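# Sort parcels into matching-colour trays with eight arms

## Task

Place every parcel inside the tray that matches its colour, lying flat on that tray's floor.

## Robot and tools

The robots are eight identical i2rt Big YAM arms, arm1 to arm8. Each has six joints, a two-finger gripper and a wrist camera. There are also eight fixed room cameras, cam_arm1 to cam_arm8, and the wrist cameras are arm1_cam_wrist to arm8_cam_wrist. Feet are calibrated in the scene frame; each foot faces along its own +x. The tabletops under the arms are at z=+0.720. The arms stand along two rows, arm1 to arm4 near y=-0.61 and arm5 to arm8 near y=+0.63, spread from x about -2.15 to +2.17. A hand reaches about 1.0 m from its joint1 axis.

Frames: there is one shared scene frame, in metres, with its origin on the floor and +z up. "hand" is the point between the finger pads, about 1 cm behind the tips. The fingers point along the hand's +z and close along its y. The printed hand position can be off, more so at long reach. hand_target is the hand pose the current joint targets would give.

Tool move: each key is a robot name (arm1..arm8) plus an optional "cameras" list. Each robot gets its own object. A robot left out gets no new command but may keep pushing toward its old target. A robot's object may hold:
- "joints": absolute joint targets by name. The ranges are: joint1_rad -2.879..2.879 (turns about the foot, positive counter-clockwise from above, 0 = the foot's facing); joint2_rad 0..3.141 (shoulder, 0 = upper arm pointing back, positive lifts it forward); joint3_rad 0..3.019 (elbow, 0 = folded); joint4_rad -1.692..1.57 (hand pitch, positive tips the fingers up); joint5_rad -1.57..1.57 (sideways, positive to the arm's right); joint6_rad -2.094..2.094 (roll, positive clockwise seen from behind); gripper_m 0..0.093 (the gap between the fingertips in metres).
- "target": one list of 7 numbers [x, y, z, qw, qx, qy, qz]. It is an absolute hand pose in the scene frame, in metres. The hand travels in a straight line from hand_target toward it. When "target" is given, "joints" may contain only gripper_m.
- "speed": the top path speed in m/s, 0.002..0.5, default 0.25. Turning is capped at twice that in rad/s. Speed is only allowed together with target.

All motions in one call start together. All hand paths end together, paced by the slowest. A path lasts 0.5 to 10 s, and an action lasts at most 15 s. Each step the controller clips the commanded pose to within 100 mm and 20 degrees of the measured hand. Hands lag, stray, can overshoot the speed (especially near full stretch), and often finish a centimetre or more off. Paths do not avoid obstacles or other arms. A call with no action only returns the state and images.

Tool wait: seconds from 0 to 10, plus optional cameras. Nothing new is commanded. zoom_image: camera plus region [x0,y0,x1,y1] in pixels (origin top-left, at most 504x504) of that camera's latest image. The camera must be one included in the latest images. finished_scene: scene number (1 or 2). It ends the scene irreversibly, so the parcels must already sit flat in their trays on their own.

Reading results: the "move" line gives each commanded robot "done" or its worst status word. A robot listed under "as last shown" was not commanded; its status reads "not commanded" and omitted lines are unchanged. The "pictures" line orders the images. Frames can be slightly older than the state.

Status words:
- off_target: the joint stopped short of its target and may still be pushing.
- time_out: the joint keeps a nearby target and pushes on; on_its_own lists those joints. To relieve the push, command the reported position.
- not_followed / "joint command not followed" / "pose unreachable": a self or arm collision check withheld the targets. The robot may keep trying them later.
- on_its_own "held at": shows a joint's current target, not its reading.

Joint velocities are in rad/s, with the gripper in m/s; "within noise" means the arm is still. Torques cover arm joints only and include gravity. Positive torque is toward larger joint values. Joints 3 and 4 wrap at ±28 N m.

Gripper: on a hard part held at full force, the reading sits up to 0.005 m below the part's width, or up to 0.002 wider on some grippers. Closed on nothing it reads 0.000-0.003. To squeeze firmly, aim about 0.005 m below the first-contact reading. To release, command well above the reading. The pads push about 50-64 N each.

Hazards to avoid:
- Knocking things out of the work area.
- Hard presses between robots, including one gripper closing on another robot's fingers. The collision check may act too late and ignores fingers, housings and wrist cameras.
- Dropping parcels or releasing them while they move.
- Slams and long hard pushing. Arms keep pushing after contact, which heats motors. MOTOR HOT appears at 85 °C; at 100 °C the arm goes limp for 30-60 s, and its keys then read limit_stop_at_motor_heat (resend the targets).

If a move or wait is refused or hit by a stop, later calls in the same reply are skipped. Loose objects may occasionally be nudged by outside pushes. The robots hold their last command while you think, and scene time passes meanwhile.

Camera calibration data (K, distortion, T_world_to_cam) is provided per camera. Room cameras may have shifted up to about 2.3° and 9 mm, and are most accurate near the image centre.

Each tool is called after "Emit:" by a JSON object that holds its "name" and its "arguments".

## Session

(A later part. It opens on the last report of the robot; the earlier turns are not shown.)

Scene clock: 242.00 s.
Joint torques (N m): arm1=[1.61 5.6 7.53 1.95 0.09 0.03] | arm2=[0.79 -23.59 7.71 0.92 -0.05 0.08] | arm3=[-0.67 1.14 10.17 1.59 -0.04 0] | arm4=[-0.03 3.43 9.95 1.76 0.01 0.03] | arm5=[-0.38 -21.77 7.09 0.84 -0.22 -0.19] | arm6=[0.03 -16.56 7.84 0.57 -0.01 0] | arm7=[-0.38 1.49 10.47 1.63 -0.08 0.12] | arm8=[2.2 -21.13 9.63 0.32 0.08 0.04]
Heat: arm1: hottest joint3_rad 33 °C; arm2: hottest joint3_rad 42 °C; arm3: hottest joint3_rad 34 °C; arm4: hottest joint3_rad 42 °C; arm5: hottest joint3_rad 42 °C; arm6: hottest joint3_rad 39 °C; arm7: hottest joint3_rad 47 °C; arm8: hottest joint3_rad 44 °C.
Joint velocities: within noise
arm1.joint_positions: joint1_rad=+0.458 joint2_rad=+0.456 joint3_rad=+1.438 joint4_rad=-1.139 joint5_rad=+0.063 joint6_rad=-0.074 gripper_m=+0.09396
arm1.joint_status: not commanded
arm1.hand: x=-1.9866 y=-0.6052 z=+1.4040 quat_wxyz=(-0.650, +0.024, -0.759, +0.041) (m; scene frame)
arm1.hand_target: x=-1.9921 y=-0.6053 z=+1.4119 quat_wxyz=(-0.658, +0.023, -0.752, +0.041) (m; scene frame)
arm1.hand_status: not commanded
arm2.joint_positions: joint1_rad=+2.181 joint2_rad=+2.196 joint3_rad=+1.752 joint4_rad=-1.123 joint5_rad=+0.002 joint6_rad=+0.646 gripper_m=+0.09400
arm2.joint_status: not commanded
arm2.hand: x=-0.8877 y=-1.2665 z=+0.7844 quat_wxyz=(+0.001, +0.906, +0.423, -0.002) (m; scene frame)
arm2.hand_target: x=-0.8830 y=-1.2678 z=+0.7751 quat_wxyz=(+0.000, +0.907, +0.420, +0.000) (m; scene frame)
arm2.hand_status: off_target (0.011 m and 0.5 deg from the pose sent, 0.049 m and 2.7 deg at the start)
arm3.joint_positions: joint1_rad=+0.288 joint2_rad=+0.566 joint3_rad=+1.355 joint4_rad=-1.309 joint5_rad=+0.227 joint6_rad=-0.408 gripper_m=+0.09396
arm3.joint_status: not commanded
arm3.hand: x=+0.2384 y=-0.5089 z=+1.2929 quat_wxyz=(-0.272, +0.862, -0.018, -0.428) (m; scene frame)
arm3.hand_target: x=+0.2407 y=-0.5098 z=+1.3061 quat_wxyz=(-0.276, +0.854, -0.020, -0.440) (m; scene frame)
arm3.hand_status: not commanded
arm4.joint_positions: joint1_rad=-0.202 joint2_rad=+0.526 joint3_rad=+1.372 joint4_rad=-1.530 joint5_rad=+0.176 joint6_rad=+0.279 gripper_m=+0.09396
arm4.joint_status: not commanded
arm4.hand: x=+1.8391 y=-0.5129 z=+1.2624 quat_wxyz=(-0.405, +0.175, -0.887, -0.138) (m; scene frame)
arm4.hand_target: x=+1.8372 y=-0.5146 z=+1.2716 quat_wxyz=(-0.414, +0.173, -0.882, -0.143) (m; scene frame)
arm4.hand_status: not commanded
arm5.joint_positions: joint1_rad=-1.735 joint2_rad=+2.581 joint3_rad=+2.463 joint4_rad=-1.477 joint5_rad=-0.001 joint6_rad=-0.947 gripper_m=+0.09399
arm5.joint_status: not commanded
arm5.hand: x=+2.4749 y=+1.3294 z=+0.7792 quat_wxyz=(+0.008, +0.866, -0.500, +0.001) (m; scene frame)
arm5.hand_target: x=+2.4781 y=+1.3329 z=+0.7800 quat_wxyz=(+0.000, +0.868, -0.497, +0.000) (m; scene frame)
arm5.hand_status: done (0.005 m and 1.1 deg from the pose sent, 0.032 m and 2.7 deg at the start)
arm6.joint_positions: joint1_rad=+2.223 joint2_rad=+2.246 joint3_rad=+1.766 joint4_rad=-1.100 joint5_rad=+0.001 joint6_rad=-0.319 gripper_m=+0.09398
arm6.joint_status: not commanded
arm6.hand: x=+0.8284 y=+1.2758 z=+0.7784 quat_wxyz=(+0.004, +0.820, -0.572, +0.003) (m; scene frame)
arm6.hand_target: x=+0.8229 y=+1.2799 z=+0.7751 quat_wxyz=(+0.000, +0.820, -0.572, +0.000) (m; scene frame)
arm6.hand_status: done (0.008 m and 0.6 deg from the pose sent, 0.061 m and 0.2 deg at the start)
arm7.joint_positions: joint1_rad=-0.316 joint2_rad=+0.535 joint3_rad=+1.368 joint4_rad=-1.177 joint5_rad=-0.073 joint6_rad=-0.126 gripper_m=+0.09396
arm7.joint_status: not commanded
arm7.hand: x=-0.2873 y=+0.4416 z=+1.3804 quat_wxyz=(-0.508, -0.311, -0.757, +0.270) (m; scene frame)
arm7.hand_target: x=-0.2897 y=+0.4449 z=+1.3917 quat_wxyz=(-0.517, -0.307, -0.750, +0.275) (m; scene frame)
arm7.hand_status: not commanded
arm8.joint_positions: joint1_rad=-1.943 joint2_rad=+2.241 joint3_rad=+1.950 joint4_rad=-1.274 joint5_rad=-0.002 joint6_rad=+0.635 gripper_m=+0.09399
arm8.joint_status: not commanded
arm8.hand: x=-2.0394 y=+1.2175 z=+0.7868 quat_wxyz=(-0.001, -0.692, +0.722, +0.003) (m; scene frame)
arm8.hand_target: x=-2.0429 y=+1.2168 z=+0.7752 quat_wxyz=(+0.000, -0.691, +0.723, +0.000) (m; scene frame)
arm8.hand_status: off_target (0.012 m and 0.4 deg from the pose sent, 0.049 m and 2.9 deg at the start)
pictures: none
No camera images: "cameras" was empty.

Down slightly more, then grip.

Emit:
{"name": "move", "arguments": {"arm8": {"target":[-2.041,1.212,0.755,0,-0.691,0.723,0],"speed":0.08}, "arm5": {"target":[2.475,1.329,0.76,0,0.868,-0.497,0],"speed":0.08}, "arm2": {"target":[-0.887,-1.266,0.754,0,0.9075,0.4202,0],"speed":0.08}, "arm6": {"target":[0.827,1.278,0.757,0,0.82,-0.572,0],"speed":0.08}, "cameras": ["arm8_cam_wrist","arm5_cam_wrist","arm2_cam_wrist","arm6_cam_wrist"]}}

Emit:
{"name": "move", "arguments": {"arm8": {"joints":{"gripper_m":0.045}}, "arm5": {"joints":{"gripper_m":0.045}}, "arm2": {"joints":{"gripper_m":0.045}}, "arm6": {"joints":{"gripper_m":0.045}}, "cameras": ["arm8_cam_wrist","arm5_cam_wrist","arm2_cam_wrist","arm6_cam_wrist"]}}

Scene clock: 254.53 s.
Joint torques (N m): arm1=[1.67 5.3 7.58 2 0.11 0.01] | arm2=[0.26 -23.18 7.34 0.94 -0.05 0.01] | arm3=[-0.62 1.26 10.14 1.62 -0.04 0] | arm4=[-0.03 3.37 9.96 1.77 0.01 0.03] | arm5=[-0.62 -22.89 6.58 0.91 -0.18 -0.15] | arm6=[-0.38 -15.79 7.43 0.57 0 -0.06] | arm7=[-0.38 1.61 10.45 1.65 -0.09 0.12] | arm8=[2.2 -20.6 8.99 0.39 0.06 0.05]
Heat: arm1: hottest joint3_rad 33 °C; arm2: hottest joint3_rad 40 °C; arm3: hottest joint3_rad 34 °C; arm4: hottest joint3_rad 42 °C; arm5: hottest joint3_rad 41 °C; arm6: hottest joint3_rad 38 °C; arm7: hottest joint3_rad 47 °C; arm8: hottest joint3_rad 42 °C.
move: arm2 off_target; arm5 done; arm6 done; arm8 off_target
Joint velocities: within noise
arm1, arm3, arm4, arm7: as last shown
arm2.joint_positions: joint1_rad=+2.181 joint2_rad=+2.215 joint3_rad=+1.734 joint4_rad=-1.080 joint5_rad=+0.002 joint6_rad=+0.646 gripper_m=+0.09400
arm2.joint_status: not commanded
arm2.hand: x=-0.8877 y=-1.2665 z=+0.7664 quat_wxyz=(+0.003, +0.906, +0.423, -0.003) (m; scene frame)
arm2.hand_target: x=-0.8869 y=-1.2657 z=+0.7540 quat_wxyz=(+0.000, +0.907, +0.420, +0.000) (m; scene frame)
arm2.hand_status: off_target (0.012 m and 0.7 deg from the pose sent, 0.030 m and 0.5 deg at the start)
arm5.joint_positions: joint1_rad=-1.735 joint2_rad=+2.581 joint3_rad=+2.396 joint4_rad=-1.415 joint5_rad=-0.001 joint6_rad=-0.947 gripper_m=+0.09399
arm5.joint_status: not commanded
arm5.hand: x=+2.4729 y=+1.3247 z=+0.7537 quat_wxyz=(+0.011, +0.866, -0.500, +0.001) (m; scene frame)
arm5.hand_target: x=+2.4750 y=+1.3289 z=+0.7600 quat_wxyz=(+0.000, +0.868, -0.497, +0.000) (m; scene frame)
arm5.hand_status: done (0.008 m and 1.3 deg from the pose sent, 0.019 m and 1.1 deg at the start)
arm6.joint_positions: joint1_rad=+2.223 joint2_rad=+2.259 joint3_rad=+1.751 joint4_rad=-1.063 joint5_rad=+0.001 joint6_rad=-0.319 gripper_m=+0.09398
arm6.joint_status: not commanded
arm6.hand: x=+0.8284 y=+1.2764 z=+0.7652 quat_wxyz=(+0.000, +0.820, -0.572, +0.000) (m; scene frame)
arm6.hand_target: x=+0.8270 y=+1.2779 z=+0.7571 quat_wxyz=(+0.000, +0.820, -0.572, +0.000) (m; scene frame)
arm6.hand_status: done (0.008 m and 0.1 deg from the pose sent, 0.022 m and 0.6 deg at the start)
arm8.joint_positions: joint1_rad=-1.941 joint2_rad=+2.241 joint3_rad=+1.909 joint4_rad=-1.222 joint5_rad=-0.002 joint6_rad=+0.637 gripper_m=+0.09399
arm8.joint_status: not commanded
arm8.hand: x=-2.0391 y=+1.2151 z=+0.7719 quat_wxyz=(+0.000, -0.692, +0.722, +0.008) (m; scene frame)
arm8.hand_target: x=-2.0407 y=+1.2118 z=+0.7553 quat_wxyz=(+0.000, -0.691, +0.723, +0.000) (m; scene frame)
arm8.hand_status: off_target (0.017 m and 0.9 deg from the pose sent, 0.032 m and 0.4 deg at the start)
pictures: arm2_cam_wrist, arm5_cam_wrist, arm6_cam_wrist, arm8_cam_wrist
camera_calibration:
arm2_cam_wrist: T_world_to_cam=[[-0.763475, 0.645771, 0.00931401, 0.131832], [0.53171, 0.620308, 0.57663, 0.820092], [0.366593, 0.445195, -0.816952, 1.63601], [0, 0, 0, 1]] pos_world=[-0.935151, -1.32218, 0.862422]
arm5_cam_wrist: T_world_to_cam=[[0.871995, 0.489366, -0.0121024, -2.79448], [0.404263, -0.70597, 0.58153, -0.495152], [0.276037, -0.511984, -0.813435, 0.732811], [0, 0, 0, 1]] pos_world=[2.43466, 1.39315, 0.85022]
arm6_cam_wrist: T_world_to_cam=[[0.935632, 0.352908, 0.00700817, -1.23236], [0.284791, -0.766472, 0.575687, 0.307686], [0.208536, -0.536635, -0.81764, 1.26213], [0, 0, 0, 1]] pos_world=[0.802214, 1.34805, 0.863473]
arm8_cam_wrist: T_world_to_cam=[[0.998602, -0.0480678, -0.021971, 2.11253], [-0.0263322, -0.812951, 0.581736, 0.489375], [-0.0458241, -0.580345, -0.813081, 1.35987], [0, 0, 0, 1]] pos_world=[-2.03437, 1.28858, 0.867412]

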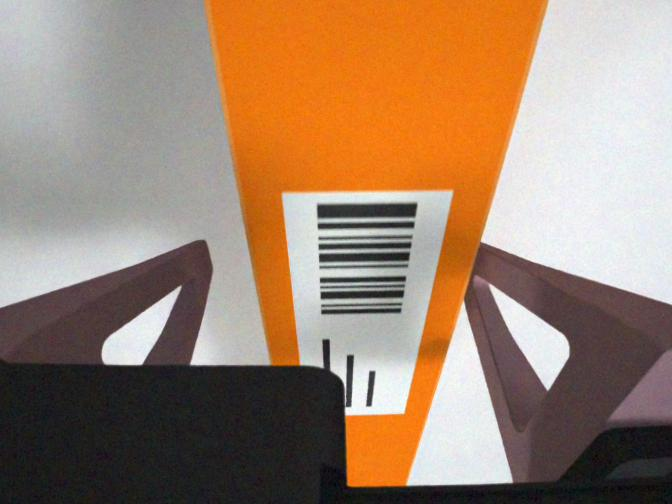

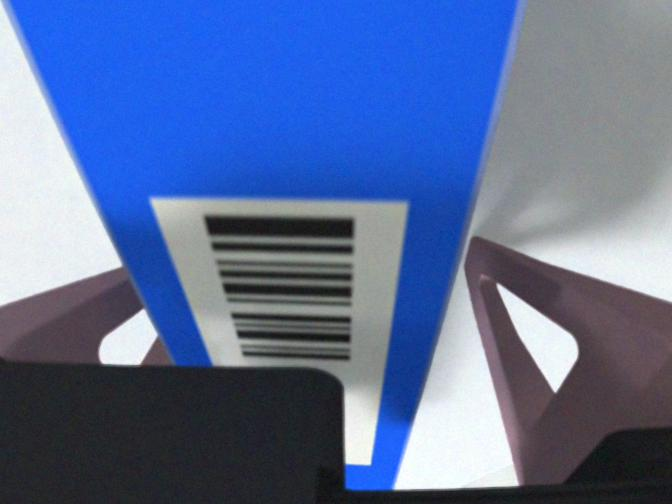

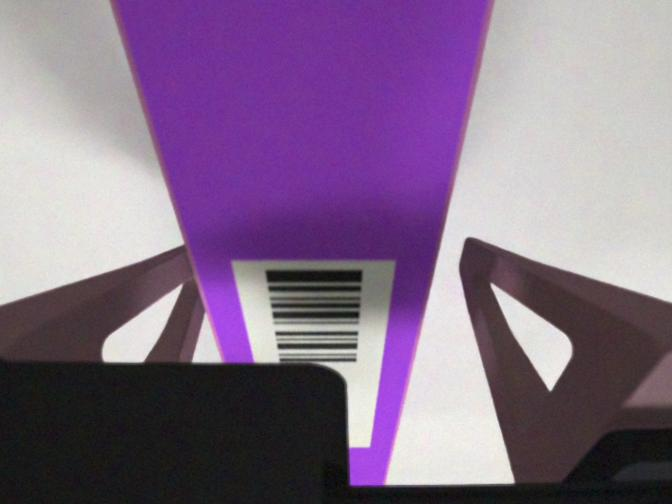

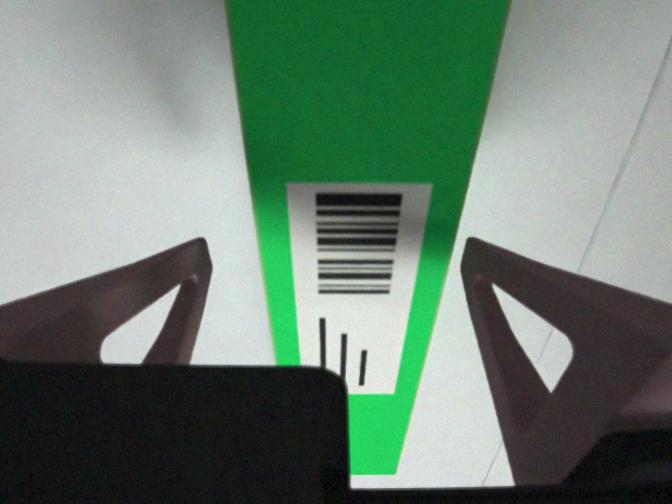

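Scene clock: 255.13 s.
Joint torques (N m): arm1=[1.38 5.83 7.57 1.98 0.1 0.01] | arm2=[0.21 -23.18 7.35 0.92 -0.02 0.01] | arm3=[-0.56 1.2 10.14 1.59 -0.05 0] | arm4=[-0.03 3.43 9.96 1.76 0.01 0.03] | arm5=[-0.67 -23.12 6.61 0.66 -0.22 -0.16] | arm6=[-0.44 -15.85 7.42 0.57 0 -0.06] | arm7=[-0.5 1.44 10.44 1.57 -0.1 0.11] | arm8=[2.2 -20.72 8.96 0.28 0.04 0.05]
Heat: arm1: hottest joint3_rad 33 °C; arm2: hottest joint3_rad 40 °C; arm3: hottest joint3_rad 34 °C; arm4: hottest joint3_rad 42 °C; arm5: hottest joint3_rad 40 °C; arm6: hottest joint3_rad 38 °C; arm7: hottest joint3_rad 47 °C; arm8: hottest joint3_rad 42 °C.
move: arm2 off_target; arm5 off_target; arm6 off_target; arm8 off_target
Joint velocities: within noise
arm1, arm3, arm4, arm7: as last shown
arm2.joint_positions: joint1_rad=+2.181 joint2_rad=+2.215 joint3_rad=+1.734 joint4_rad=-1.079 joint5_rad=+0.002 joint6_rad=+0.646 gripper_m=+0.05850
arm2.joint_status: gripper_m off_target (ended at +0.05854, target +0.04500)
arm2.hand: x=-0.8876 y=-1.2666 z=+0.7664 quat_wxyz=(+0.004, +0.906, +0.423, -0.003) (m; scene frame)
arm2.hand_target: x=-0.8869 y=-1.2657 z=+0.7540 quat_wxyz=(+0.000, +0.907, +0.420, +0.000) (m; scene frame)
arm2.hand_status: not commanded
arm5.joint_positions: joint1_rad=-1.735 joint2_rad=+2.581 joint3_rad=+2.395 joint4_rad=-1.413 joint5_rad=-0.001 joint6_rad=-0.947 gripper_m=+0.05846
arm5.joint_status: gripper_m off_target (ended at +0.05850, target +0.04500)
arm5.hand: x=+2.4729 y=+1.3247 z=+0.7533 quat_wxyz=(+0.011, +0.866, -0.500, +0.001) (m; scene frame)
arm5.hand_target: x=+2.4750 y=+1.3289 z=+0.7600 quat_wxyz=(+0.000, +0.868, -0.497, +0.000) (m; scene frame)
arm5.hand_status: not commanded
arm6.joint_positions: joint1_rad=+2.223 joint2_rad=+2.259 joint3_rad=+1.751 joint4_rad=-1.063 joint5_rad=+0.000 joint6_rad=-0.319 gripper_m=+0.05943
arm6.joint_status: gripper_m off_target (ended at +0.05946, target +0.04500)
arm6.hand: x=+0.8283 y=+1.2764 z=+0.7652 quat_wxyz=(+0.000, +0.820, -0.572, +0.000) (m; scene frame)
arm6.hand_target: x=+0.8269 y=+1.2779 z=+0.7571 quat_wxyz=(+0.000, +0.820, -0.572, +0.000) (m; scene frame)
arm6.hand_status: not commanded
arm8.joint_positions: joint1_rad=-1.941 joint2_rad=+2.241 joint3_rad=+1.909 joint4_rad=-1.222 joint5_rad=-0.002 joint6_rad=+0.638 gripper_m=+0.05980
arm8.joint_status: gripper_m off_target (ended at +0.05983, target +0.04500)
arm8.hand: x=-2.0390 y=+1.2151 z=+0.7719 quat_wxyz=(+0.000, -0.692, +0.722, +0.008) (m; scene frame)
arm8.hand_target: x=-2.0407 y=+1.2117 z=+0.7553 quat_wxyz=(+0.000, -0.691, +0.723, +0.000) (m; scene frame)
arm8.hand_status: not commanded
pictures: arm2_cam_wrist, arm5_cam_wrist, arm6_cam_wrist, arm8_cam_wrist
camera_calibration:
arm2_cam_wrist: T_world_to_cam=[[-0.763445, 0.645817, 0.00847753, 0.132644], [0.531351, 0.620559, 0.576691, 0.820036], [0.367177, 0.444777, -0.816918, 1.63597], [0, 0, 0, 1]] pos_world=[-0.93515, -1.32219, 0.862421]
arm5_cam_wrist: T_world_to_cam=[[0.872001, 0.489362, -0.0118037, -2.79475], [0.404187, -0.706205, 0.581298, -0.49421], [0.27613, -0.511663, -0.813605, 0.731958], [0, 0, 0, 1]] pos_world=[2.43466, 1.39314, 0.84982]
arm6_cam_wrist: T_world_to_cam=[[0.935645, 0.352879, 0.00664242, -1.23193], [0.284978, -0.766444, 0.575632, 0.307573], [0.208219, -0.536694, -0.817682, 1.26252], [0, 0, 0, 1]] pos_world=[0.802115, 1.34805, 0.863473]
arm8_cam_wrist: T_world_to_cam=[[0.998571, -0.0488336, -0.0216857, 2.11321], [-0.0271308, -0.813043, 0.581571, 0.488013], [-0.0460317, -0.580152, -0.813207, 1.35931], [0, 0, 0, 1]] pos_world=[-2.03438, 1.28858, 0.867412]

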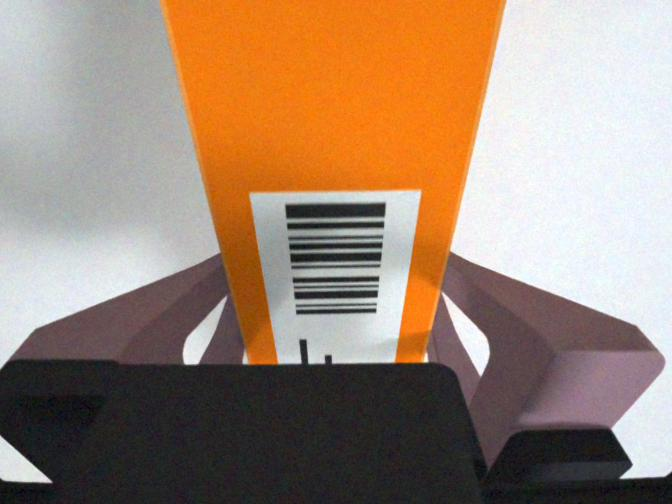

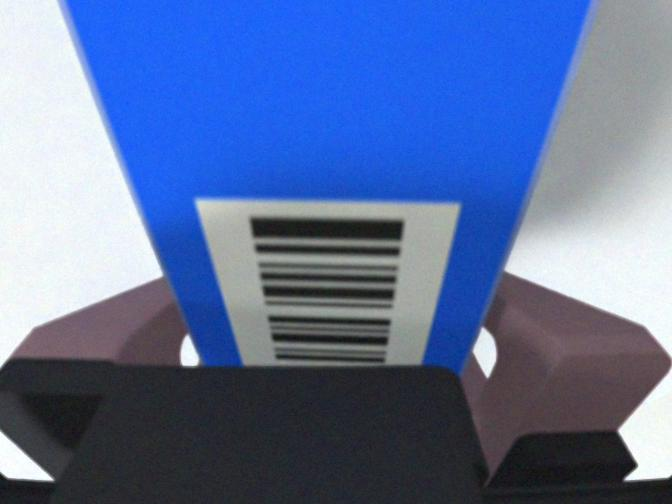

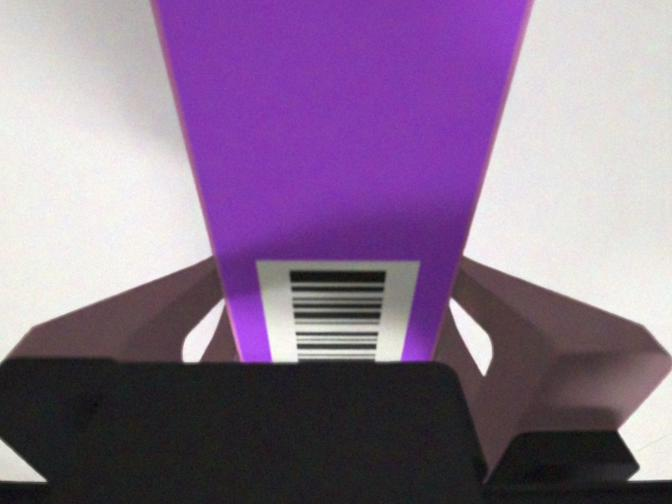

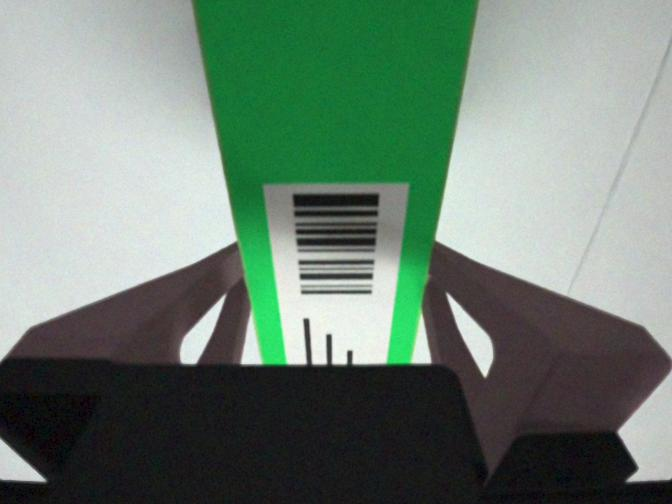

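Emit:
{"name": "move", "arguments": {"arm8": {"target":[-2.02,1.18,0.91,0,-0.691,0.723,0],"speed":0.2}, "arm5": {"target":[2.455,1.29,0.90,0,0.867,-0.499,0],"speed":0.2}, "arm2": {"target":[-0.886,-1.23,0.91,0,0.9075,0.4202,0],"speed":0.2}, "arm6": {"target":[0.828,1.245,0.91,0,0.82,-0.572,0],"speed":0.2}, "cameras": []}}

Emit:
{"name": "move", "arguments": {"arm8": {"joints":{"joint2_rad":1.25,"joint3_rad":1.35,"joint4_rad":-1.66}}, "arm5": {"joints":{"joint2_rad":1.25,"joint3_rad":1.35,"joint4_rad":-1.66}}, "arm2": {"joints":{"joint2_rad":1.25,"joint3_rad":1.35,"joint4_rad":-1.66}}, "arm6": {"joints":{"joint2_rad":1.25,"joint3_rad":1.35,"joint4_rad":-1.66}}, "cameras": ["arm8_cam_wrist","cam_arm8"]}}

Scene clock: 274.40 s.
Joint torques (N m): arm1=[1.61 5.83 7.54 1.95 0.1 0.02] | arm2=[0.15 -22.48 10.52 0.1 -0.03 0] | arm3=[-0.62 1.26 10.17 1.62 -0.05 0] | arm4=[-0.09 3.49 9.96 1.77 0.01 0.03] | arm5=[-0.26 -20.31 7.09 -0.43 -0.29 -0.07] | arm6=[-0.44 -17.32 10.25 -0.24 0 -0.06] | arm7=[-0.15 1.44 10.45 1.59 -0.09 0.12] | arm8=[2.2 -20.84 13.71 -0.69 0.02 0.03]
Heat: arm1: hottest joint3_rad 33 °C; arm2: hottest joint3_rad 39 °C; arm3: hottest joint3_rad 34 °C; arm4: hottest joint3_rad 42 °C; arm5: hottest joint2_rad 40 °C; arm6: hottest joint3_rad 37 °C; arm7: hottest joint3_rad 47 °C; arm8: hottest joint3_rad 38 °C.
move: arm2 off_target; arm5 done; arm6 off_target; arm8 off_target
Joint velocities: within noise
arm1, arm3, arm4, arm7: as last shown
arm2.joint_positions: joint1_rad=+2.181 joint2_rad=+1.984 joint3_rad=+1.711 joint4_rad=-1.319 joint5_rad=+0.002 joint6_rad=+0.646 gripper_m=+0.05850
arm2.joint_status: not commanded
arm2.hand: x=-0.8852 y=-1.2209 z=+0.8981 quat_wxyz=(-0.010, +0.906, +0.423, +0.004) (m; scene frame)
arm2.hand_target: x=-0.8859 y=-1.2296 z=+0.9100 quat_wxyz=(+0.000, +0.907, +0.420, +0.000) (m; scene frame)
arm2.hand_status: off_target (0.015 m and 1.3 deg from the pose sent, 0.148 m and 0.7 deg at the start)
arm5.joint_positions: joint1_rad=-1.735 joint2_rad=+2.325 joint3_rad=+2.280 joint4_rad=-1.534 joint5_rad=-0.001 joint6_rad=-0.947 gripper_m=+0.05846
arm5.joint_status: not commanded
arm5.hand: x=+2.4573 y=+1.2905 z=+0.8927 quat_wxyz=(+0.000, +0.866, -0.500, +0.000) (m; scene frame)
arm5.hand_target: x=+2.4551 y=+1.2900 z=+0.9001 quat_wxyz=(+0.000, +0.867, -0.499, +0.000) (m; scene frame)
arm5.hand_status: done (0.008 m and 0.2 deg from the pose sent, 0.152 m and 1.2 deg at the start)
arm6.joint_positions: joint1_rad=+2.223 joint2_rad=+2.047 joint3_rad=+1.721 joint4_rad=-1.289 joint5_rad=+0.000 joint6_rad=-0.319 gripper_m=+0.05943
arm6.joint_status: not commanded
arm6.hand: x=+0.8298 y=+1.2347 z=+0.8851 quat_wxyz=(+0.018, +0.820, -0.572, +0.013) (m; scene frame)
arm6.hand_target: x=+0.8279 y=+1.2443 z=+0.9099 quat_wxyz=(+0.000, +0.820, -0.572, +0.000) (m; scene frame)
arm6.hand_status: off_target (0.027 m and 2.5 deg from the pose sent, 0.148 m and 0.1 deg at the start)
arm8.joint_positions: joint1_rad=-1.940 joint2_rad=+2.048 joint3_rad=+1.899 joint4_rad=-1.460 joint5_rad=-0.002 joint6_rad=+0.638 gripper_m=+0.05980
arm8.joint_status: not commanded
arm8.hand: x=-2.0112 y=+1.1723 z=+0.8902 quat_wxyz=(-0.004, -0.692, +0.722, -0.019) (m; scene frame)
arm8.hand_target: x=-2.0196 y=+1.1792 z=+0.9100 quat_wxyz=(+0.000, -0.691, +0.723, +0.000) (m; scene frame)
arm8.hand_status: off_target (0.023 m and 2.2 deg from the pose sent, 0.144 m and 0.9 deg at the start)
pictures: none
No camera images: "cameras" was empty.

Scene clock: 276.07 s.
Joint torques (N m): arm1=[1.32 5.66 7.62 2.06 0.09 -0.01] | arm2=[0.15 -9.58 8.49 0.32 -0.03 0] | arm3=[-0.62 1.38 10.18 1.58 -0.05 0.01] | arm4=[-0.03 3.43 9.96 1.77 0.01 0.03] | arm5=[-0.79 -7.24 7.23 0.13 -0.23 -0.08] | arm6=[-0.44 -5.95 8.85 -0.03 -0.01 -0.06] | arm7=[-0.32 1.55 10.44 1.58 -0.08 0.12] | arm8=[2.26 -7.36 9.65 -0.35 0.03 0.02]
Heat: arm1: hottest joint3_rad 33 °C; arm2: hottest joint3_rad 39 °C; arm3: hottest joint3_rad 34 °C; arm4: hottest joint3_rad 42 °C; arm5: hottest joint3_rad 40 °C; arm6: hottest joint3_rad 37 °C; arm7: hottest joint3_rad 47 °C; arm8: hottest joint3_rad 38 °C.
move: arm2 done; arm5 done; arm6 done; arm8 done
Joint velocities: within noise
arm1, arm3, arm4, arm7: as last shown
arm2.joint_positions: joint1_rad=+2.181 joint2_rad=+1.245 joint3_rad=+1.349 joint4_rad=-1.654 joint5_rad=+0.002 joint6_rad=+0.646 gripper_m=+0.05852
arm2.joint_status: all done
arm2.hand: x=-0.8725 y=-0.9727 z=+1.1021 quat_wxyz=(+0.009, +0.906, +0.423, -0.006) (m; scene frame)
arm2.hand_target: x=-0.8725 y=-0.9723 z=+1.1006 quat_wxyz=(+0.004, +0.907, +0.420, -0.002) (m; scene frame)
arm2.hand_status: not commanded
arm5.joint_positions: joint1_rad=-1.735 joint2_rad=+1.260 joint3_rad=+1.344 joint4_rad=-1.654 joint5_rad=-0.001 joint6_rad=-0.947 gripper_m=+0.05846
arm5.joint_status: all done
arm5.hand: x=+2.3086 y=+0.9621 z=+1.0908 quat_wxyz=(-0.004, +0.866, -0.500, +0.000) (m; scene frame)
arm5.hand_target: x=+2.3071 y=+0.9610 z=+1.0964 quat_wxyz=(-0.009, +0.867, -0.499, -0.001) (m; scene frame)
arm5.hand_status: not commanded
arm6.joint_positions: joint1_rad=+2.223 joint2_rad=+1.250 joint3_rad=+1.344 joint4_rad=-1.653 joint5_rad=+0.000 joint6_rad=-0.319 gripper_m=+0.05943
arm6.joint_status: all done
arm6.hand: x=+0.8388 y=+0.9781 z=+1.1184 quat_wxyz=(-0.005, +0.820, -0.572, -0.003) (m; scene frame)
arm6.hand_target: x=+0.8379 y=+0.9777 z=+1.1208 quat_wxyz=(-0.004, +0.820, -0.572, -0.003) (m; scene frame)
arm6.hand_status: not commanded
arm8.joint_positions: joint1_rad=-1.940 joint2_rad=+1.242 joint3_rad=+1.352 joint4_rad=-1.655 joint5_rad=-0.002 joint6_rad=+0.639 gripper_m=+0.05980
arm8.joint_status: all done
arm8.hand: x=-1.8572 y=+0.9452 z=+1.0644 quat_wxyz=(+0.001, -0.692, +0.722, +0.013) (m; scene frame)
arm8.hand_target: x=-1.8583 y=+0.9441 z=+1.0609 quat_wxyz=(+0.001, -0.691, +0.723, +0.005) (m; scene frame)
arm8.hand_status: not commanded
pictures: arm8_cam_wrist, cam_arm8
camera_calibration:
arm8_cam_wrist: T_world_to_cam=[[0.998458, -0.0482483, -0.0274487, 1.9301], [-0.0236921, -0.817588, 0.575316, 0.120635], [-0.0501998, -0.573778, -0.817471, 1.43983], [0, 0, 0, 1]] pos_world=[-1.85199, 1.0179, 1.1606]

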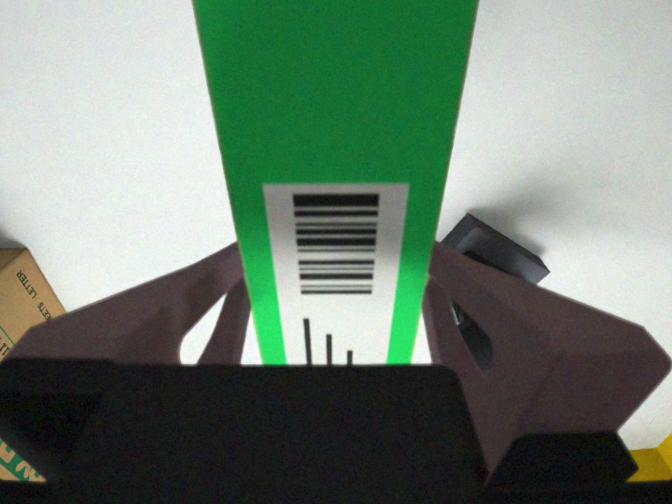

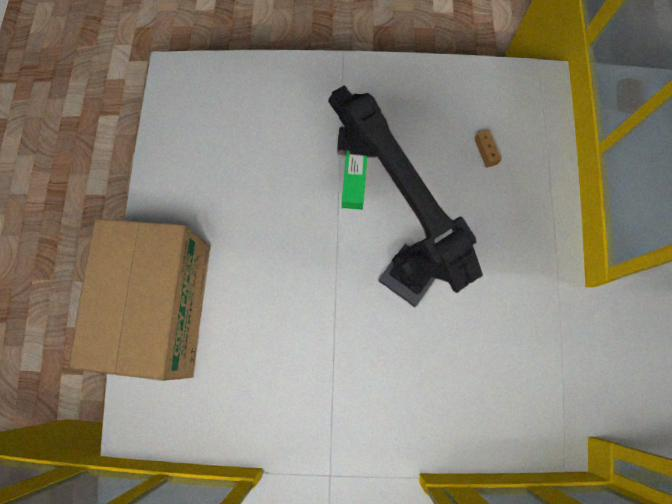

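Emit:
{"name": "move", "arguments": {"arm8": {"joints":{"joint1_rad":0.298,"joint6_rad":0}}, "arm5": {"joints":{"joint1_rad":1.560,"joint6_rad":0}}, "arm2": {"joints":{"joint1_rad":-2.126,"joint6_rad":0}}, "arm6": {"joints":{"joint1_rad":-1.157,"joint6_rad":0}}, "cameras": []}}

Scene clock: 290.63 s.
Joint torques (N m): arm1=[1.26 6.18 7.61 2 0.13 0.01] | arm2=[-0.15 -11.34 8.49 0.18 -0.07 -0.19] | arm3=[-0.56 1.2 10.15 1.59 -0.05 0] | arm4=[-0.03 3.43 9.96 1.76 0.01 0.03] | arm5=[-0.97 -8 7.31 -0.09 -0.11 0.05] | arm6=[-1.2 -7.53 8.85 -0.08 -0.01 -0.02] | arm7=[-0.32 1.85 10.41 1.55 -0.09 0.11] | arm8=[2.32 -8.7 9.72 -0.36 0.01 -0.1]
Heat: arm1: hottest joint3_rad 33 °C; arm2: hottest joint3_rad 38 °C; arm3: hottest joint3_rad 34 °C; arm4: hottest joint3_rad 43 °C; arm5: hottest joint3_rad 40 °C; arm6: hottest joint3_rad 37 °C; arm7: hottest joint3_rad 47 °C; arm8: hottest joint3_rad 38 °C.
move: arm2 done; arm5 done; arm6 done; arm8 done
Joint velocities: within noise
arm1, arm3, arm4, arm7: as last shown
arm2.joint_positions: joint1_rad=-2.121 joint2_rad=+1.261 joint3_rad=+1.349 joint4_rad=-1.650 joint5_rad=+0.001 joint6_rad=+0.013 gripper_m=+0.05859
arm2.joint_status: all done
arm2.hand: x=-0.5226 y=-0.4993 z=+1.0970 quat_wxyz=(-0.004, +0.172, -0.985, -0.001) (m; scene frame)
arm2.hand_target: x=-0.5261 y=-0.5022 z=+1.1011 quat_wxyz=(-0.005, +0.176, -0.984, -0.002) (m; scene frame)
arm2.hand_status: not commanded
arm5.joint_positions: joint1_rad=+1.555 joint2_rad=+1.265 joint3_rad=+1.344 joint4_rad=-1.654 joint5_rad=-0.001 joint6_rad=-0.010 gripper_m=+0.05845
arm5.joint_status: all done
arm5.hand: x=+2.0673 y=+0.3036 z=+1.0840 quat_wxyz=(-0.002, +0.795, +0.607, +0.006) (m; scene frame)
arm5.hand_target: x=+2.0695 y=+0.3056 z=+1.0914 quat_wxyz=(+0.002, +0.796, +0.605, -0.001) (m; scene frame)
arm5.hand_status: not commanded
arm6.joint_positions: joint1_rad=-1.149 joint2_rad=+1.267 joint3_rad=+1.344 joint4_rad=-1.653 joint5_rad=+0.001 joint6_rad=-0.007 gripper_m=+0.05942
arm6.joint_status: all done
arm6.hand: x=+0.7811 y=+0.2824 z=+1.1130 quat_wxyz=(+0.002, -0.771, -0.637, -0.002) (m; scene frame)
arm6.hand_target: x=+0.7792 y=+0.2860 z=+1.1208 quat_wxyz=(-0.003, -0.775, -0.631, +0.004) (m; scene frame)
arm6.hand_status: not commanded
arm8.joint_positions: joint1_rad=+0.293 joint2_rad=+1.258 joint3_rad=+1.352 joint4_rad=-1.655 joint5_rad=-0.002 joint6_rad=+0.007 gripper_m=+0.05981
arm8.joint_status: all done
arm8.hand: x=-1.7699 y=+0.3199 z=+1.0595 quat_wxyz=(-0.004, -0.811, -0.585, +0.004) (m; scene frame)
arm8.hand_target: x=-1.7676 y=+0.3226 z=+1.0615 quat_wxyz=(-0.004, -0.807, -0.590, +0.005) (m; scene frame)
arm8.hand_status: not commanded
pictures: none
No camera images: "cameras" was empty.

Emit:
{"name": "move", "arguments": {"arm8": {"target":[-1.864,-0.005,0.86,0,-0.8075,-0.59,0],"speed":0.3}, "arm5": {"target":[1.987,-0.005,0.86,0,0.7965,0.6046,0],"speed":0.3}, "arm2": {"target":[-0.194,-0.37,0.86,0,0.184,-0.983,0],"speed":0.3}, "arm6": {"target":[0.718,-0.005,0.86,0,-0.7755,-0.631,0],"speed":0.3}, "cameras": ["cam_arm1","cam_arm2","cam_arm3","cam_arm4"]}}

Scene clock: 308.80 s.
Joint torques (N m): arm1=[1.2 5.66 7.53 2.04 0.1 0.03] | arm2=[0.85 -25.82 11.95 0.13 -0.01 -0.2] | arm3=[-0.5 1.08 10.19 1.57 -0.05 0] | arm4=[-0.03 3.43 9.95 1.77 0.01 0.03] | arm5=[-0.38 -18.37 9.73 -0.21 -0.08 0.03] | arm6=[-1.32 -15.74 11.9 -0.25 -0.02 -0.02] | arm7=[-0.26 1.61 10.44 1.58 -0.09 0.13] | arm8=[2.43 -21.42 14.72 -0.61 -0.01 0.02]
Heat: arm1: hottest joint3_rad 33 °C; arm2: hottest joint3_rad 38 °C; arm3: hottest joint3_rad 34 °C; arm4: hottest joint3_rad 43 °C; arm5: hottest joint3_rad 40 °C; arm6: hottest joint3_rad 37 °C; arm7: hottest joint3_rad 47 °C; arm8: hottest joint3_rad 38 °C.
move: arm2 off_target; arm5 off_target; arm6 off_target; arm8 off_target
Joint velocities: within noise
arm1, arm3, arm4, arm7: as last shown
arm2.joint_positions: joint1_rad=-2.121 joint2_rad=+2.299 joint3_rad=+2.122 joint4_rad=-1.416 joint5_rad=+0.001 joint6_rad=+0.011 gripper_m=+0.05859
arm2.joint_status: not commanded
arm2.hand: x=-0.2033 y=-0.3789 z=+0.8523 quat_wxyz=(+0.011, +0.174, -0.985, +0.002) (m; scene frame)
arm2.hand_target: x=-0.1946 y=-0.3701 z=+0.8602 quat_wxyz=(-0.001, +0.184, -0.983, +0.000) (m; scene frame)
arm2.hand_status: off_target (0.015 m and 1.7 deg from the pose sent, 0.425 m and 1.5 deg at the start)
arm5.joint_positions: joint1_rad=+1.558 joint2_rad=+2.192 joint3_rad=+1.926 joint4_rad=-1.341 joint5_rad=-0.001 joint6_rad=-0.004 gripper_m=+0.05845
arm5.joint_status: not commanded
arm5.hand: x=+1.9863 y=+0.0113 z=+0.8388 quat_wxyz=(-0.012, +0.796, +0.605, +0.018) (m; scene frame)
arm5.hand_target: x=+1.9872 y=-0.0039 z=+0.8600 quat_wxyz=(+0.000, +0.797, +0.605, +0.000) (m; scene frame)
arm5.hand_status: off_target (0.027 m and 2.4 deg from the pose sent, 0.390 m and 0.8 deg at the start)
arm6.joint_positions: joint1_rad=-1.150 joint2_rad=+2.137 joint3_rad=+1.764 joint4_rad=-1.232 joint5_rad=+0.001 joint6_rad=-0.007 gripper_m=+0.05942
arm6.joint_status: not commanded
arm6.hand: x=+0.7267 y=+0.0111 z=+0.8459 quat_wxyz=(+0.011, -0.771, -0.637, -0.013) (m; scene frame)
arm6.hand_target: x=+0.7180 y=-0.0040 z=+0.8602 quat_wxyz=(+0.000, -0.776, -0.631, +0.000) (m; scene frame)
arm6.hand_status: off_target (0.023 m and 2.2 deg from the pose sent, 0.388 m and 1.0 deg at the start)
arm8.joint_positions: joint1_rad=+0.302 joint2_rad=+2.223 joint3_rad=+2.087 joint4_rad=-1.461 joint5_rad=-0.002 joint6_rad=+0.007 gripper_m=+0.05981
arm8.joint_status: not commanded
arm8.hand: x=-1.8640 y=+0.0088 z=+0.8508 quat_wxyz=(+0.007, -0.808, -0.589, -0.011) (m; scene frame)
arm8.hand_target: x=-1.8637 y=-0.0043 z=+0.8601 quat_wxyz=(+0.000, -0.807, -0.590, +0.000) (m; scene frame)
arm8.hand_status: off_target (0.017 m and 1.5 deg from the pose sent, 0.393 m and 0.9 deg at the start)
pictures: cam_arm1, cam_arm2, cam_arm3, cam_arm4

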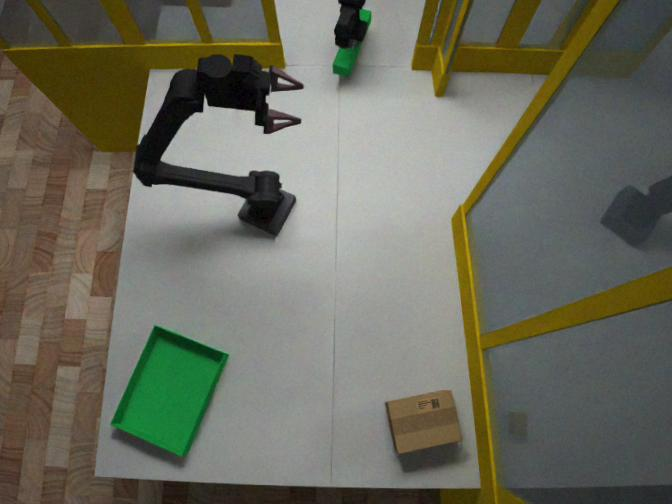

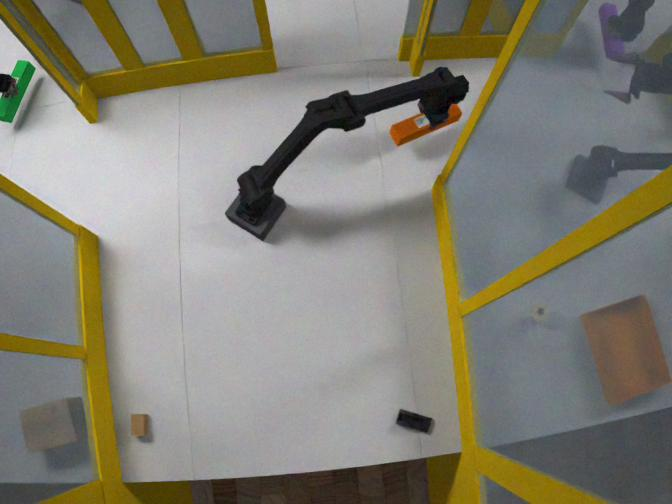

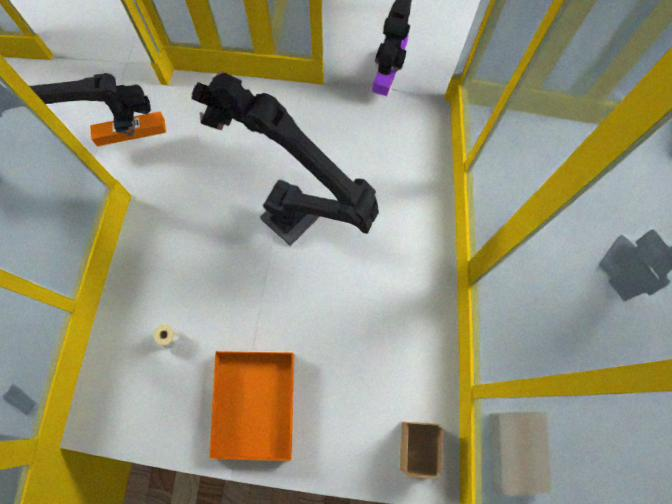

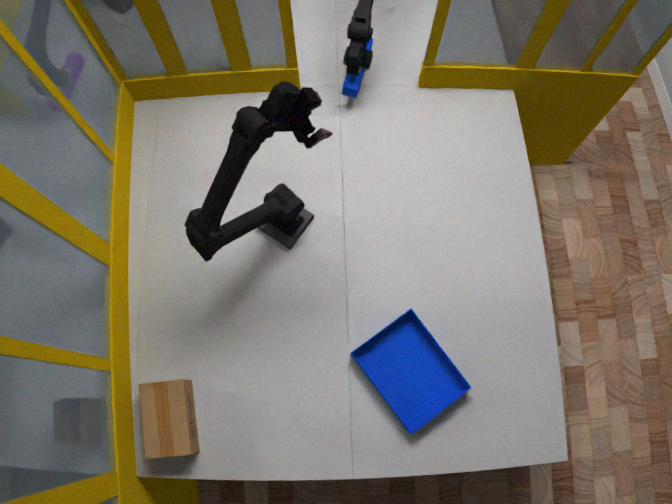

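Emit:
{"name": "move", "arguments": {"arm8": {"target":[-1.864,-0.002,0.79,0,-0.8075,-0.59,0],"speed":0.15}, "arm5": {"target":[1.986,0.0,0.775,0,0.7965,0.6046,0],"speed":0.15}, "arm2": {"target":[-0.197,-0.373,0.785,0,0.184,-0.983,0],"speed":0.15}, "arm6": {"target":[0.72,0.0,0.785,0,-0.7755,-0.631,0],"speed":0.15}, "cameras": []}}

Emit:
{"name": "move", "arguments": {"arm8": {"target":[-1.864,-0.002,0.765,0,-0.8075,-0.59,0],"speed":0.06}, "arm5": {"target":[1.986,0.0,0.752,0,0.7965,0.6046,0],"speed":0.06}, "arm2": {"target":[-0.197,-0.373,0.762,0,0.184,-0.983,0],"speed":0.06}, "arm6": {"target":[0.72,0.0,0.762,0,-0.7755,-0.631,0],"speed":0.06}, "cameras": []}}

Scene clock: 322.73 s.
Joint torques (N m): arm1=[1.44 6.07 7.49 2.07 0.11 0] | arm2=[0.62 -26.99 8.42 0.88 -0.01 -0.2] | arm3=[-0.56 1.32 10.17 1.61 -0.04 0] | arm4=[-0.03 3.43 9.96 1.77 0.01 0.03] | arm5=[-0.38 -19.55 6.82 0.85 -0.06 0] | arm6=[-1.14 -16.21 7.95 0.53 -0.03 -0.02] | arm7=[-0.21 1.49 10.47 1.59 -0.09 0.11] | arm8=[2.14 -22.01 9.8 0.24 -0.01 -0.02]
Heat: arm1: hottest joint3_rad 33 °C; arm2: hottest joint3_rad 41 °C; arm3: hottest joint3_rad 34 °C; arm4: hottest joint3_rad 43 °C; arm5: hottest joint3_rad 40 °C; arm6: hottest joint3_rad 37 °C; arm7: hottest joint3_rad 48 °C; arm8: hottest joint3_rad 40 °C.
move: arm2 done; arm5 off_target; arm6 done; arm8 done
Joint velocities: within noise
arm1, arm3, arm4, arm7: as last shown
arm2.joint_positions: joint1_rad=-2.121 joint2_rad=+2.355 joint3_rad=+2.049 joint4_rad=-1.276 joint5_rad=+0.001 joint6_rad=+0.008 gripper_m=+0.05859
arm2.joint_status: not commanded
arm2.hand: x=-0.1998 y=-0.3776 z=+0.7873 quat_wxyz=(+0.005, +0.175, -0.985, +0.001) (m; scene frame)
arm2.hand_target: x=-0.1971 y=-0.3730 z=+0.7851 quat_wxyz=(+0.000, +0.184, -0.983, +0.000) (m; scene frame)
arm2.hand_status: done (0.006 m and 1.2 deg from the pose sent, 0.068 m and 1.7 deg at the start)
arm5.joint_positions: joint1_rad=+1.558 joint2_rad=+2.268 joint3_rad=+1.852 joint4_rad=-1.184 joint5_rad=+0.000 joint6_rad=-0.003 gripper_m=+0.05845
arm5.joint_status: not commanded
arm5.hand: x=+1.9859 y=+0.0099 z=+0.7628 quat_wxyz=(-0.010, +0.796, +0.605, +0.015) (m; scene frame)
arm5.hand_target: x=+1.9860 y=+0.0003 z=+0.7751 quat_wxyz=(+0.000, +0.797, +0.605, +0.000) (m; scene frame)
arm5.hand_status: off_target (0.016 m and 2.1 deg from the pose sent, 0.065 m and 2.4 deg at the start)
arm6.joint_positions: joint1_rad=-1.150 joint2_rad=+2.213 joint3_rad=+1.721 joint4_rad=-1.096 joint5_rad=+0.001 joint6_rad=-0.007 gripper_m=+0.05942
arm6.joint_status: not commanded
arm6.hand: x=+0.7255 y=+0.0053 z=+0.7838 quat_wxyz=(+0.006, -0.771, -0.637, -0.006) (m; scene frame)
arm6.hand_target: x=+0.7199 y=+0.0001 z=+0.7852 quat_wxyz=(+0.000, -0.776, -0.631, +0.000) (m; scene frame)
arm6.hand_status: done (0.008 m and 1.3 deg from the pose sent, 0.062 m and 2.2 deg at the start)
arm8.joint_positions: joint1_rad=+0.302 joint2_rad=+2.264 joint3_rad=+2.015 joint4_rad=-1.325 joint5_rad=-0.002 joint6_rad=+0.007 gripper_m=+0.05981
arm8.joint_status: not commanded
arm8.hand: x=-1.8663 y=+0.0014 z=+0.7965 quat_wxyz=(+0.000, -0.808, -0.589, -0.002) (m; scene frame)
arm8.hand_target: x=-1.8639 y=-0.0020 z=+0.7902 quat_wxyz=(+0.000, -0.807, -0.590, +0.000) (m; scene frame)
arm8.hand_status: done (0.008 m and 0.2 deg from the pose sent, 0.062 m and 1.5 deg at the start)
pictures: none
No camera images: "cameras" was empty.

Scene clock: 323.87 s.
Joint torques (N m): arm1=[1.2 5.54 7.54 1.91 0.1 0] | arm2=[0.62 -25.76 7.97 0.95 -0.01 -0.2] | arm3=[-0.56 1.2 10.17 1.65 -0.05 0] | arm4=[-0.03 3.43 9.96 1.77 0.01 0.03] | arm5=[-0.26 -18.9 6.35 0.79 -0.07 -0.01] | arm6=[-1.08 -16.03 7.56 0.55 -0.02 -0.01] | arm7=[-0.32 1.79 10.41 1.59 -0.09 0.13] | arm8=[2.37 -21.48 9.32 0.31 -0.01 0]
Heat: arm1: hottest joint3_rad 33 °C; arm2: hottest joint3_rad 41 °C; arm3: hottest joint3_rad 34 °C; arm4: hottest joint3_rad 43 °C; arm5: hottest joint3_rad 40 °C; arm6: hottest joint3_rad 37 °C; arm7: hottest joint3_rad 48 °C; arm8: hottest joint3_rad 40 °C.
move: arm2 off_target; arm5 done; arm6 done; arm8 off_target
Joint velocities: within noise
arm1.joint_positions: joint1_rad=+0.458 joint2_rad=+0.456 joint3_rad=+1.438 joint4_rad=-1.139 joint5_rad=+0.063 joint6_rad=-0.074 gripper_m=+0.09396
arm1.joint_status: not commanded
arm1.hand: x=-1.9866 y=-0.6052 z=+1.4040 quat_wxyz=(-0.650, +0.024, -0.759, +0.041) (m; scene frame)
arm1.hand_target: x=-1.9921 y=-0.6053 z=+1.4119 quat_wxyz=(-0.658, +0.023, -0.752, +0.041) (m; scene frame)
arm1.hand_status: not commanded
arm2.joint_positions: joint1_rad=-2.121 joint2_rad=+2.367 joint3_rad=+2.036 joint4_rad=-1.233 joint5_rad=+0.001 joint6_rad=+0.008 gripper_m=+0.05859
arm2.joint_status: not commanded
arm2.hand: x=-0.1961 y=-0.3761 z=+0.7744 quat_wxyz=(-0.003, +0.175, -0.985, -0.001) (m; scene frame)
arm2.hand_target: x=-0.1973 y=-0.3731 z=+0.7621 quat_wxyz=(+0.000, +0.184, -0.983, +0.000) (m; scene frame)
arm2.hand_status: off_target (0.013 m and 1.1 deg from the pose sent, 0.026 m and 1.2 deg at the start)
arm3.joint_positions: joint1_rad=+0.288 joint2_rad=+0.566 joint3_rad=+1.355 joint4_rad=-1.309 joint5_rad=+0.227 joint6_rad=-0.408 gripper_m=+0.09396
arm3.joint_status: not commanded
arm3.hand: x=+0.2384 y=-0.5089 z=+1.2929 quat_wxyz=(-0.272, +0.862, -0.018, -0.428) (m; scene frame)
arm3.hand_target: x=+0.2407 y=-0.5098 z=+1.3061 quat_wxyz=(-0.276, +0.854, -0.020, -0.440) (m; scene frame)
arm3.hand_status: not commanded
arm4.joint_positions: joint1_rad=-0.202 joint2_rad=+0.526 joint3_rad=+1.372 joint4_rad=-1.530 joint5_rad=+0.176 joint6_rad=+0.279 gripper_m=+0.09396
arm4.joint_status: not commanded
arm4.hand: x=+1.8391 y=-0.5129 z=+1.2624 quat_wxyz=(-0.405, +0.175, -0.887, -0.138) (m; scene frame)
arm4.hand_target: x=+1.8372 y=-0.5146 z=+1.2716 quat_wxyz=(-0.414, +0.173, -0.882, -0.143) (m; scene frame)
arm4.hand_status: not commanded
arm5.joint_positions: joint1_rad=+1.558 joint2_rad=+2.280 joint3_rad=+1.843 joint4_rad=-1.142 joint5_rad=+0.000 joint6_rad=-0.003 gripper_m=+0.05845
arm5.joint_status: not commanded
arm5.hand: x=+1.9847 y=+0.0053 z=+0.7520 quat_wxyz=(-0.004, +0.796, +0.605, +0.007) (m; scene frame)
arm5.hand_target: x=+1.9859 y=+0.0001 z=+0.7520 quat_wxyz=(+0.000, +0.797, +0.605, +0.000) (m; scene frame)
arm5.hand_status: done (0.005 m and 0.9 deg from the pose sent, 0.015 m and 2.1 deg at the start)
arm6.joint_positions: joint1_rad=-1.150 joint2_rad=+2.236 joint3_rad=+1.713 joint4_rad=-1.054 joint5_rad=+0.001 joint6_rad=-0.007 gripper_m=+0.05942
arm6.joint_status: not commanded
arm6.hand: x=+0.7249 y=+0.0022 z=+0.7668 quat_wxyz=(+0.002, -0.771, -0.637, -0.002) (m; scene frame)
arm6.hand_target: x=+0.7199 y=+0.0000 z=+0.7622 quat_wxyz=(+0.000, -0.776, -0.631, +0.000) (m; scene frame)
arm6.hand_status: done (0.007 m and 0.9 deg from the pose sent, 0.023 m and 1.3 deg at the start)
arm7.joint_positions: joint1_rad=-0.316 joint2_rad=+0.535 joint3_rad=+1.368 joint4_rad=-1.177 joint5_rad=-0.073 joint6_rad=-0.126 gripper_m=+0.09396
arm7.joint_status: not commanded
arm7.hand: x=-0.2873 y=+0.4416 z=+1.3804 quat_wxyz=(-0.508, -0.311, -0.757, +0.270) (m; scene frame)
arm7.hand_target: x=-0.2897 y=+0.4449 z=+1.3917 quat_wxyz=(-0.517, -0.307, -0.750, +0.275) (m; scene frame)
arm7.hand_status: not commanded
arm8.joint_positions: joint1_rad=+0.302 joint2_rad=+2.277 joint3_rad=+1.990 joint4_rad=-1.275 joint5_rad=-0.002 joint6_rad=+0.007 gripper_m=+0.05981
arm8.joint_status: not commanded
arm8.hand: x=-1.8671 y=-0.0010 z=+0.7789 quat_wxyz=(-0.004, -0.808, -0.589, +0.003) (m; scene frame)
arm8.hand_target: x=-1.8639 y=-0.0017 z=+0.7651 quat_wxyz=(+0.000, -0.807, -0.590, +0.000) (m; scene frame)
arm8.hand_status: off_target (0.014 m and 0.6 deg from the pose sent, 0.032 m and 0.2 deg at the start)
pictures: none
No camera images: "cameras" was empty.


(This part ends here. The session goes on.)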